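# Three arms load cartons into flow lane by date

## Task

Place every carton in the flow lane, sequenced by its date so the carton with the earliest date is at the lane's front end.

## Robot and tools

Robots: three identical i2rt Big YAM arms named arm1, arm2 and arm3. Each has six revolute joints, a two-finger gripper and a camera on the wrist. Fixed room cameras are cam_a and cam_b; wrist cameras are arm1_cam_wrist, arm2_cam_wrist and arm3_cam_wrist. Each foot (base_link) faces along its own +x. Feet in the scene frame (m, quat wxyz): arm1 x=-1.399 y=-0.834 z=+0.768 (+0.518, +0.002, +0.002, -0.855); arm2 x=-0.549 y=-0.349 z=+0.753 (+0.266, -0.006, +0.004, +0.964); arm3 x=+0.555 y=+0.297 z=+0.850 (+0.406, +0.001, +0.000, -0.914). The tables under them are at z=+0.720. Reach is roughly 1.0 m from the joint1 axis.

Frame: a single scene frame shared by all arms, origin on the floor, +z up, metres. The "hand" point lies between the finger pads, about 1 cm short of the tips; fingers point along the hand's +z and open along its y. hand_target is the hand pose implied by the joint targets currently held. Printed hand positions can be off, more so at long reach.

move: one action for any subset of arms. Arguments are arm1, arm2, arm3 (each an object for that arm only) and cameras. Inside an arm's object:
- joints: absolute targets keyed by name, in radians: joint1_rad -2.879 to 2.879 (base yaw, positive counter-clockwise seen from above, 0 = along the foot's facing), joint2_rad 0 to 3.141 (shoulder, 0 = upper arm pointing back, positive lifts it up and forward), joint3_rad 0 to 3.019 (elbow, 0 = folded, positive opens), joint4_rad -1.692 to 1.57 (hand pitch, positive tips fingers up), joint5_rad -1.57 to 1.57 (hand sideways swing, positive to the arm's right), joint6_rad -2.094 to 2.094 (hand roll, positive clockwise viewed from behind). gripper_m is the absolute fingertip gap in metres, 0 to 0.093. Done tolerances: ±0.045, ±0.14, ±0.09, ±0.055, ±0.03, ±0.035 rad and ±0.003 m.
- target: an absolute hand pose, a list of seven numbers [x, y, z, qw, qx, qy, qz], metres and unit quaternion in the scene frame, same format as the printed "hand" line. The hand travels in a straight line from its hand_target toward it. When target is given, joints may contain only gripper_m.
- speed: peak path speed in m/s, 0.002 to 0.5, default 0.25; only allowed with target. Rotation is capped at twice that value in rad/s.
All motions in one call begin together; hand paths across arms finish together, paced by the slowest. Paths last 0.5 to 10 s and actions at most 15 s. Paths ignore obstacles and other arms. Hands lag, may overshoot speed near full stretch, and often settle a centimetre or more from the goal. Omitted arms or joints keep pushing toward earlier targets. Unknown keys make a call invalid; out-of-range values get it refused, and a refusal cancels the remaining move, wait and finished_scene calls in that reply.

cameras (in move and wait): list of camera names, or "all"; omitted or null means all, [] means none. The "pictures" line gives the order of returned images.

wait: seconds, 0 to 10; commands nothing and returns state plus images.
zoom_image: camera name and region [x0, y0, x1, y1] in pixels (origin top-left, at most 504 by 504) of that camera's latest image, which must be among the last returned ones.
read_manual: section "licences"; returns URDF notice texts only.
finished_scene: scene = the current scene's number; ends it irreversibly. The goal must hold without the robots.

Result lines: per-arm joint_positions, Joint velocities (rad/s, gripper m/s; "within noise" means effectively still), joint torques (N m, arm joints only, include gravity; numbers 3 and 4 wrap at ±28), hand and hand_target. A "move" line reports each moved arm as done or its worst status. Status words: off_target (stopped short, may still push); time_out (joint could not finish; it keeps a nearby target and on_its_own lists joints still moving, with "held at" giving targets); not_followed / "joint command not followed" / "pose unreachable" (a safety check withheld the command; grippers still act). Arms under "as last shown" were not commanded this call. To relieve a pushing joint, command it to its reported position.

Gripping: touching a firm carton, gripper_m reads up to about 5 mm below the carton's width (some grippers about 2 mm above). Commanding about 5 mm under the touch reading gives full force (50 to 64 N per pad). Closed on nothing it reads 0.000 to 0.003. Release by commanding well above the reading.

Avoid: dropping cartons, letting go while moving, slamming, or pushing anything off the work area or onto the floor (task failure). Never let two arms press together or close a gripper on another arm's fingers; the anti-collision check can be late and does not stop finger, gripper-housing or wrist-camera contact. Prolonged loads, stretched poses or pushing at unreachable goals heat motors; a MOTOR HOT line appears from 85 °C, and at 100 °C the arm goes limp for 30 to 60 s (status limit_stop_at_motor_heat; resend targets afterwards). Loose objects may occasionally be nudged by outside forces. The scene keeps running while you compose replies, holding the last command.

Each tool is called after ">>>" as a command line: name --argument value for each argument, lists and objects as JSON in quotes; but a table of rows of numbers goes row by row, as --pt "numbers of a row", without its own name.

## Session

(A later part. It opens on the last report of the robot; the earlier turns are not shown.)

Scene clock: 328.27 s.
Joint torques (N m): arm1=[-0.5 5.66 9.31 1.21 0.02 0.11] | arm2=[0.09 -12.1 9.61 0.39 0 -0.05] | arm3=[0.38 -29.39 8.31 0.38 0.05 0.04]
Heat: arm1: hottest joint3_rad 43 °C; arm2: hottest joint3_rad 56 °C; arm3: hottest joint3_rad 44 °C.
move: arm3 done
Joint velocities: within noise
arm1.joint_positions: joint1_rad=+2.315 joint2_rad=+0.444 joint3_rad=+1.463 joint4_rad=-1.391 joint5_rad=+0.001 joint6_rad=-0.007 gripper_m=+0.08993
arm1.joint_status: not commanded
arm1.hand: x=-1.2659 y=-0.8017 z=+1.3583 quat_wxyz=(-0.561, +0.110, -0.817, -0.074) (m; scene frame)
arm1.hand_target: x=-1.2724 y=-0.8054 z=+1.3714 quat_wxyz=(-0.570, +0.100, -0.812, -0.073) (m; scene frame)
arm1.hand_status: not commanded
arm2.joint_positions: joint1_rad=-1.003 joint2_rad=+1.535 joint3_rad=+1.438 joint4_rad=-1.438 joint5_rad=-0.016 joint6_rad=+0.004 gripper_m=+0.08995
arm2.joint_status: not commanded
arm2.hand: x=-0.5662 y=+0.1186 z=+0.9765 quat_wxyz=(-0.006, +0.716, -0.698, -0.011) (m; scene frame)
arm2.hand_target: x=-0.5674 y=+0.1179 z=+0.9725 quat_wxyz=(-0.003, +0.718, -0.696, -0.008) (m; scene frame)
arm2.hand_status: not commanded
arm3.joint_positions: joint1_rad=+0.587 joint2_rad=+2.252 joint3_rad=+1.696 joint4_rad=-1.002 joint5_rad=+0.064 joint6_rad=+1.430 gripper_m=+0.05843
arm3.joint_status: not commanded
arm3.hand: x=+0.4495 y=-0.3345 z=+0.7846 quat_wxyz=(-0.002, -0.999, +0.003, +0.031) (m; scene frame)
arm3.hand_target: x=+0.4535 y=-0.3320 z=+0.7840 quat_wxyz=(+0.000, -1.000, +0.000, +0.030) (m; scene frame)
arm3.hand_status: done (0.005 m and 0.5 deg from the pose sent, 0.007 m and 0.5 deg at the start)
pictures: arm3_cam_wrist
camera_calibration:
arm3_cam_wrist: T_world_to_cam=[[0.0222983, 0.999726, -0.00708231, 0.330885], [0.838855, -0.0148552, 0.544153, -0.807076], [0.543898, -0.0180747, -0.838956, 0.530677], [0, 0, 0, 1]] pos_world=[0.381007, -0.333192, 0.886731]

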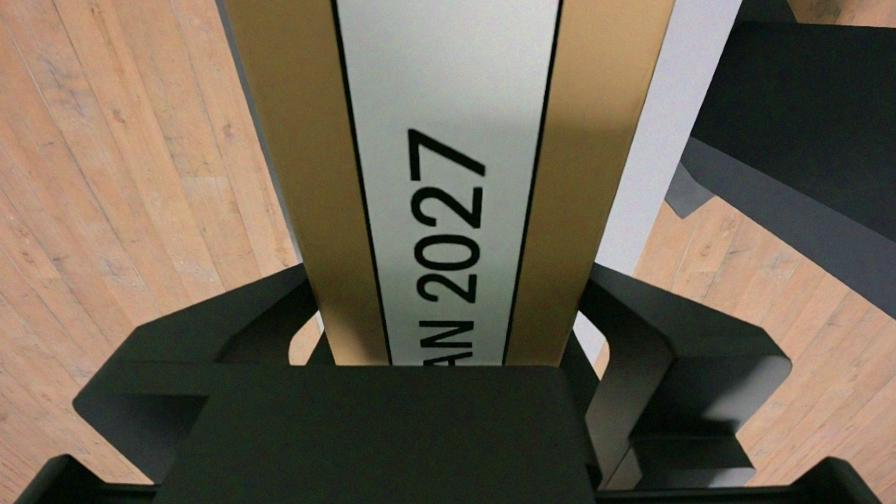

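>>> move --arm3 '{"target": [0.4535, -0.332, 0.784, 0, 0.9996, 0, -0.0297], "speed": 0.02, "joints": {"gripper_m": 0.078}}' --cameras '["arm3_cam_wrist"]'

>>> move --arm3 '{"target": [0.4545, -0.335, 0.9, 0, 1, 0, 0], "speed": 0.2}' --cameras '["arm3_cam_wrist", "cam_b"]'

Scene clock: 335.90 s.
Joint torques (N m): arm1=[-0.56 5.54 9.29 1.2 0.02 0.11] | arm2=[0.15 -12.1 9.62 0.39 0 -0.06] | arm3=[0.5 -28.81 9.37 0.4 0.09 0.05]
Heat: arm1: hottest joint3_rad 43 °C; arm2: hottest joint3_rad 56 °C; arm3: hottest joint3_rad 44 °C.
move: arm3 done
Joint velocities: within noise
arm1, arm2: as last shown
arm3.joint_positions: joint1_rad=+0.587 joint2_rad=+2.249 joint3_rad=+1.683 joint4_rad=-1.004 joint5_rad=+0.063 joint6_rad=+1.430 gripper_m=+0.07594
arm3.joint_status: all done
arm3.hand: x=+0.4505 y=-0.3290 z=+0.7822 quat_wxyz=(+0.004, -1.000, +0.003, +0.030) (m; scene frame)
arm3.hand_target: x=+0.4535 y=-0.3320 z=+0.7841 quat_wxyz=(+0.000, -1.000, +0.000, +0.030) (m; scene frame)
arm3.hand_status: done (0.005 m and 0.6 deg from the pose sent, 0.005 m and 0.5 deg at the start)
pictures: arm3_cam_wrist
camera_calibration:
arm3_cam_wrist: T_world_to_cam=[[0.0223341, 0.999742, 0.00412785, 0.316534], [0.837346, -0.0209617, 0.546271, -0.809548], [0.546216, -0.00874403, -0.837599, 0.52927], [0, 0, 0, 1]] pos_world=[0.381706, -0.328794, 0.884242]

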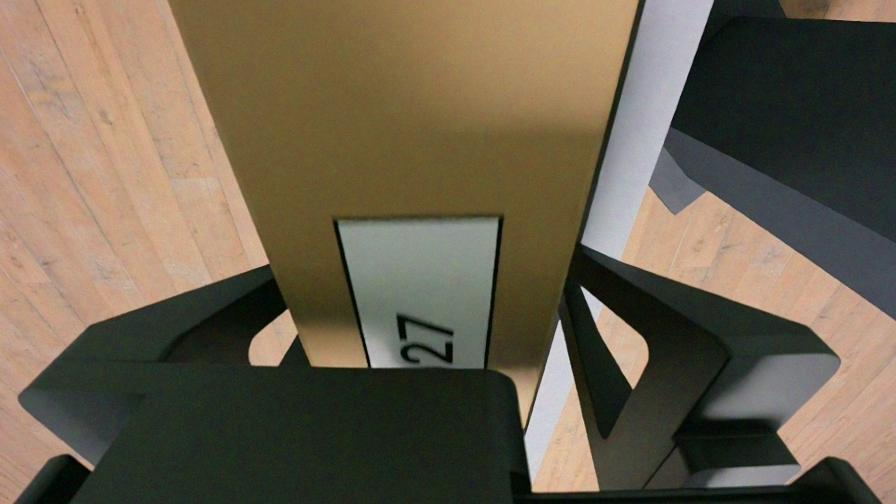

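Scene clock: 337.37 s.
Joint torques (N m): arm1=[-0.44 5.6 9.32 1.21 0.02 0.11] | arm2=[0.09 -12.1 9.62 0.4 0 -0.06] | arm3=[-0.15 -25.23 12.55 0.03 0.05 -0.03]
Heat: arm1: hottest joint3_rad 43 °C; arm2: hottest joint3_rad 56 °C; arm3: hottest joint3_rad 44 °C.
move: arm3 off_target
Joint velocities: within noise
arm1, arm2: as last shown
arm3.joint_positions: joint1_rad=+0.584 joint2_rad=+2.090 joint3_rad=+1.772 joint4_rad=-1.236 joint5_rad=+0.004 joint6_rad=+1.424 gripper_m=+0.07794
arm3.joint_status: not commanded
arm3.hand: x=+0.4579 y=-0.3309 z=+0.9101 quat_wxyz=(-0.008, -1.000, +0.002, +0.002) (m; scene frame)
arm3.hand_target: x=+0.4547 y=-0.3347 z=+0.8999 quat_wxyz=(+0.000, -1.000, +0.000, +0.000) (m; scene frame)
arm3.hand_status: off_target (0.011 m and 1.0 deg from the pose sent, 0.118 m and 3.5 deg at the start)
pictures: arm3_cam_wrist, cam_b
camera_calibration:
arm3_cam_wrist: T_world_to_cam=[[0.0195591, 0.999636, -0.018588, 0.339701], [0.805852, -0.0047576, 0.592098, -0.907583], [0.591794, -0.02656, -0.805652, 0.57645], [0, 0, 0, 1]] pos_world=[0.383595, -0.328585, 1.00811]

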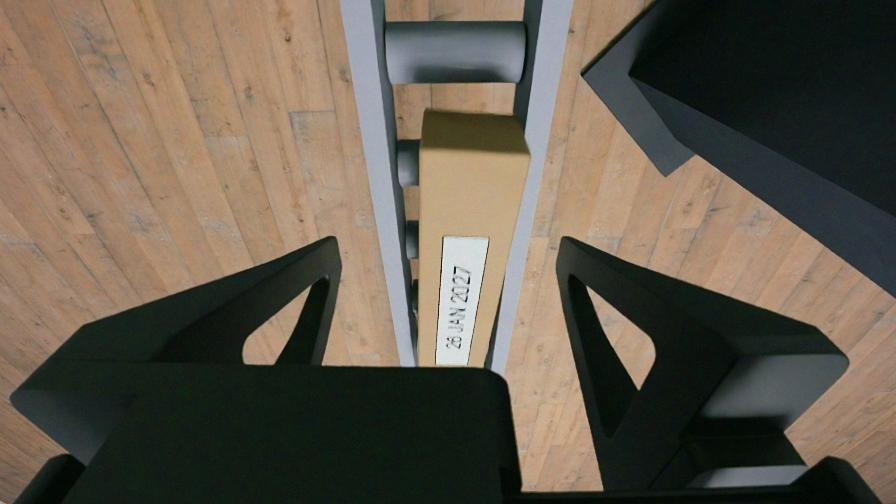

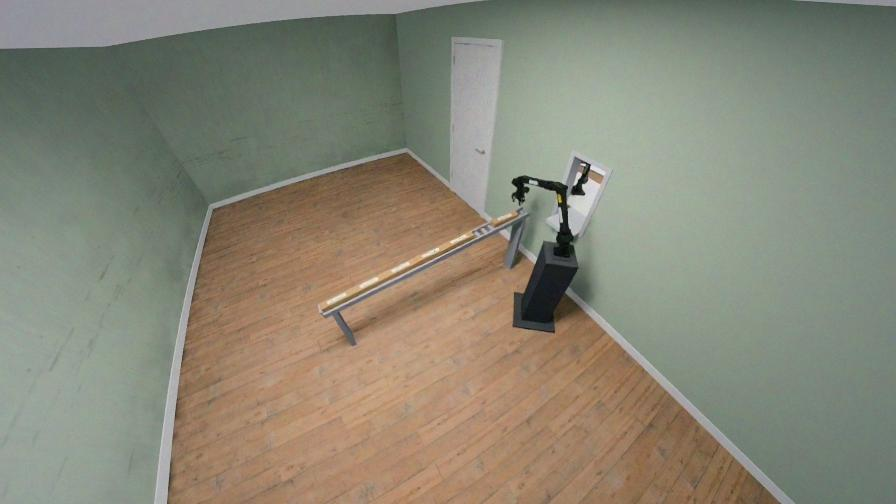

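>>> wait --seconds 3 --cameras '["cam_b", "arm3_cam_wrist"]'

>>> zoom_image --camera "cam_b" --region '[300, 180, 560, 330]'

Scene clock: 341.93 s.
Joint torques (N m): arm1=[-0.5 5.6 9.32 1.2 0.03 0.1] | arm2=[0.09 -12.1 9.63 0.39 0 -0.05] | arm3=[-0.26 -25.29 12.53 -0.02 0.04 -0.04]
Heat: arm1: hottest joint3_rad 43 °C; arm2: hottest joint3_rad 55 °C; arm3: hottest joint2_rad 44 °C.
Joint velocities: within noise
arm1.joint_positions: joint1_rad=+2.315 joint2_rad=+0.444 joint3_rad=+1.463 joint4_rad=-1.391 joint5_rad=+0.001 joint6_rad=-0.007 gripper_m=+0.08993
arm1.joint_status: not commanded
arm1.hand: x=-1.2659 y=-0.8017 z=+1.3583 quat_wxyz=(-0.561, +0.110, -0.817, -0.074) (m; scene frame)
arm1.hand_target: x=-1.2724 y=-0.8054 z=+1.3714 quat_wxyz=(-0.570, +0.100, -0.812, -0.073) (m; scene frame)
arm1.hand_status: not commanded
arm2.joint_positions: joint1_rad=-1.003 joint2_rad=+1.535 joint3_rad=+1.438 joint4_rad=-1.438 joint5_rad=-0.016 joint6_rad=+0.004 gripper_m=+0.08995
arm2.joint_status: not commanded
arm2.hand: x=-0.5662 y=+0.1186 z=+0.9765 quat_wxyz=(-0.006, +0.716, -0.698, -0.011) (m; scene frame)
arm2.hand_target: x=-0.5674 y=+0.1179 z=+0.9725 quat_wxyz=(-0.003, +0.718, -0.696, -0.008) (m; scene frame)
arm2.hand_status: not commanded
arm3.joint_positions: joint1_rad=+0.584 joint2_rad=+2.090 joint3_rad=+1.772 joint4_rad=-1.236 joint5_rad=+0.004 joint6_rad=+1.424 gripper_m=+0.07794
arm3.joint_status: not commanded
arm3.hand: x=+0.4579 y=-0.3309 z=+0.9101 quat_wxyz=(-0.008, -1.000, +0.002, +0.002) (m; scene frame)
arm3.hand_target: x=+0.4547 y=-0.3347 z=+0.8999 quat_wxyz=(+0.000, -1.000, +0.000, +0.000) (m; scene frame)
arm3.hand_status: off_target (0.011 m and 1.0 deg from the pose sent, 0.118 m and 3.5 deg at the start)
wait: 3.00 s; at rest from the start
pictures: arm3_cam_wrist, cam_b
camera_calibration:
arm3_cam_wrist: T_world_to_cam=[[0.0195591, 0.999636, -0.018588, 0.339701], [0.805852, -0.0047576, 0.592098, -0.907583], [0.591794, -0.02656, -0.805652, 0.57645], [0, 0, 0, 1]] pos_world=[0.383595, -0.328585, 1.00811]

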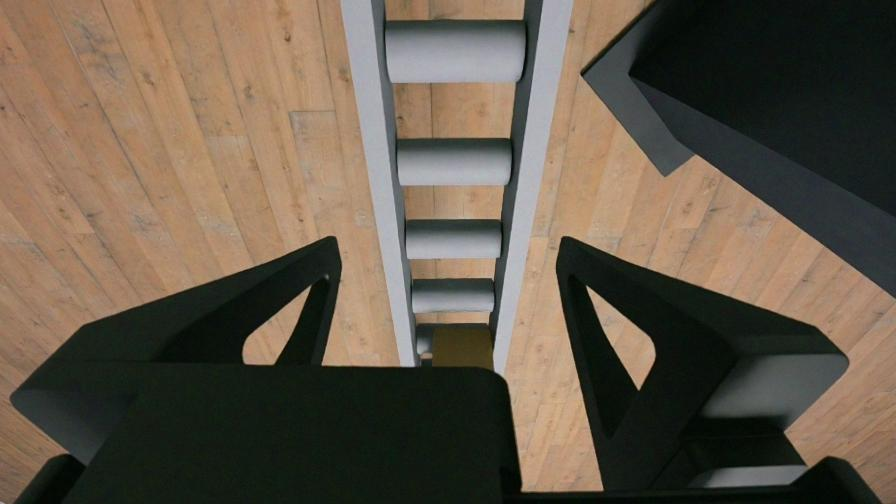

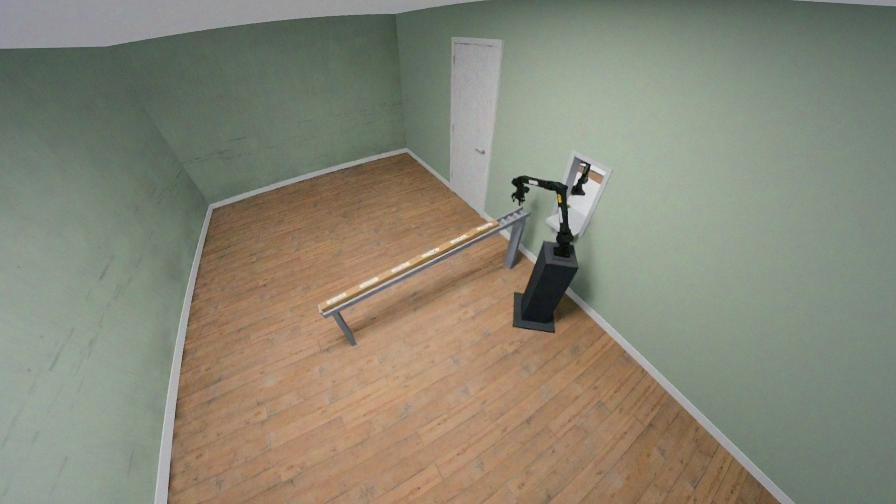

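Scaled by 1.938 from the camera's 896x504 image, which has a finer 1280x720 frame.

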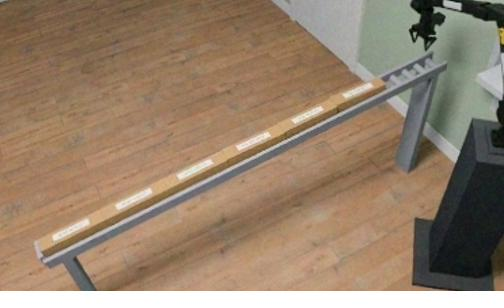

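>>> finished_scene --scene 2

The scene is finished: the task was done.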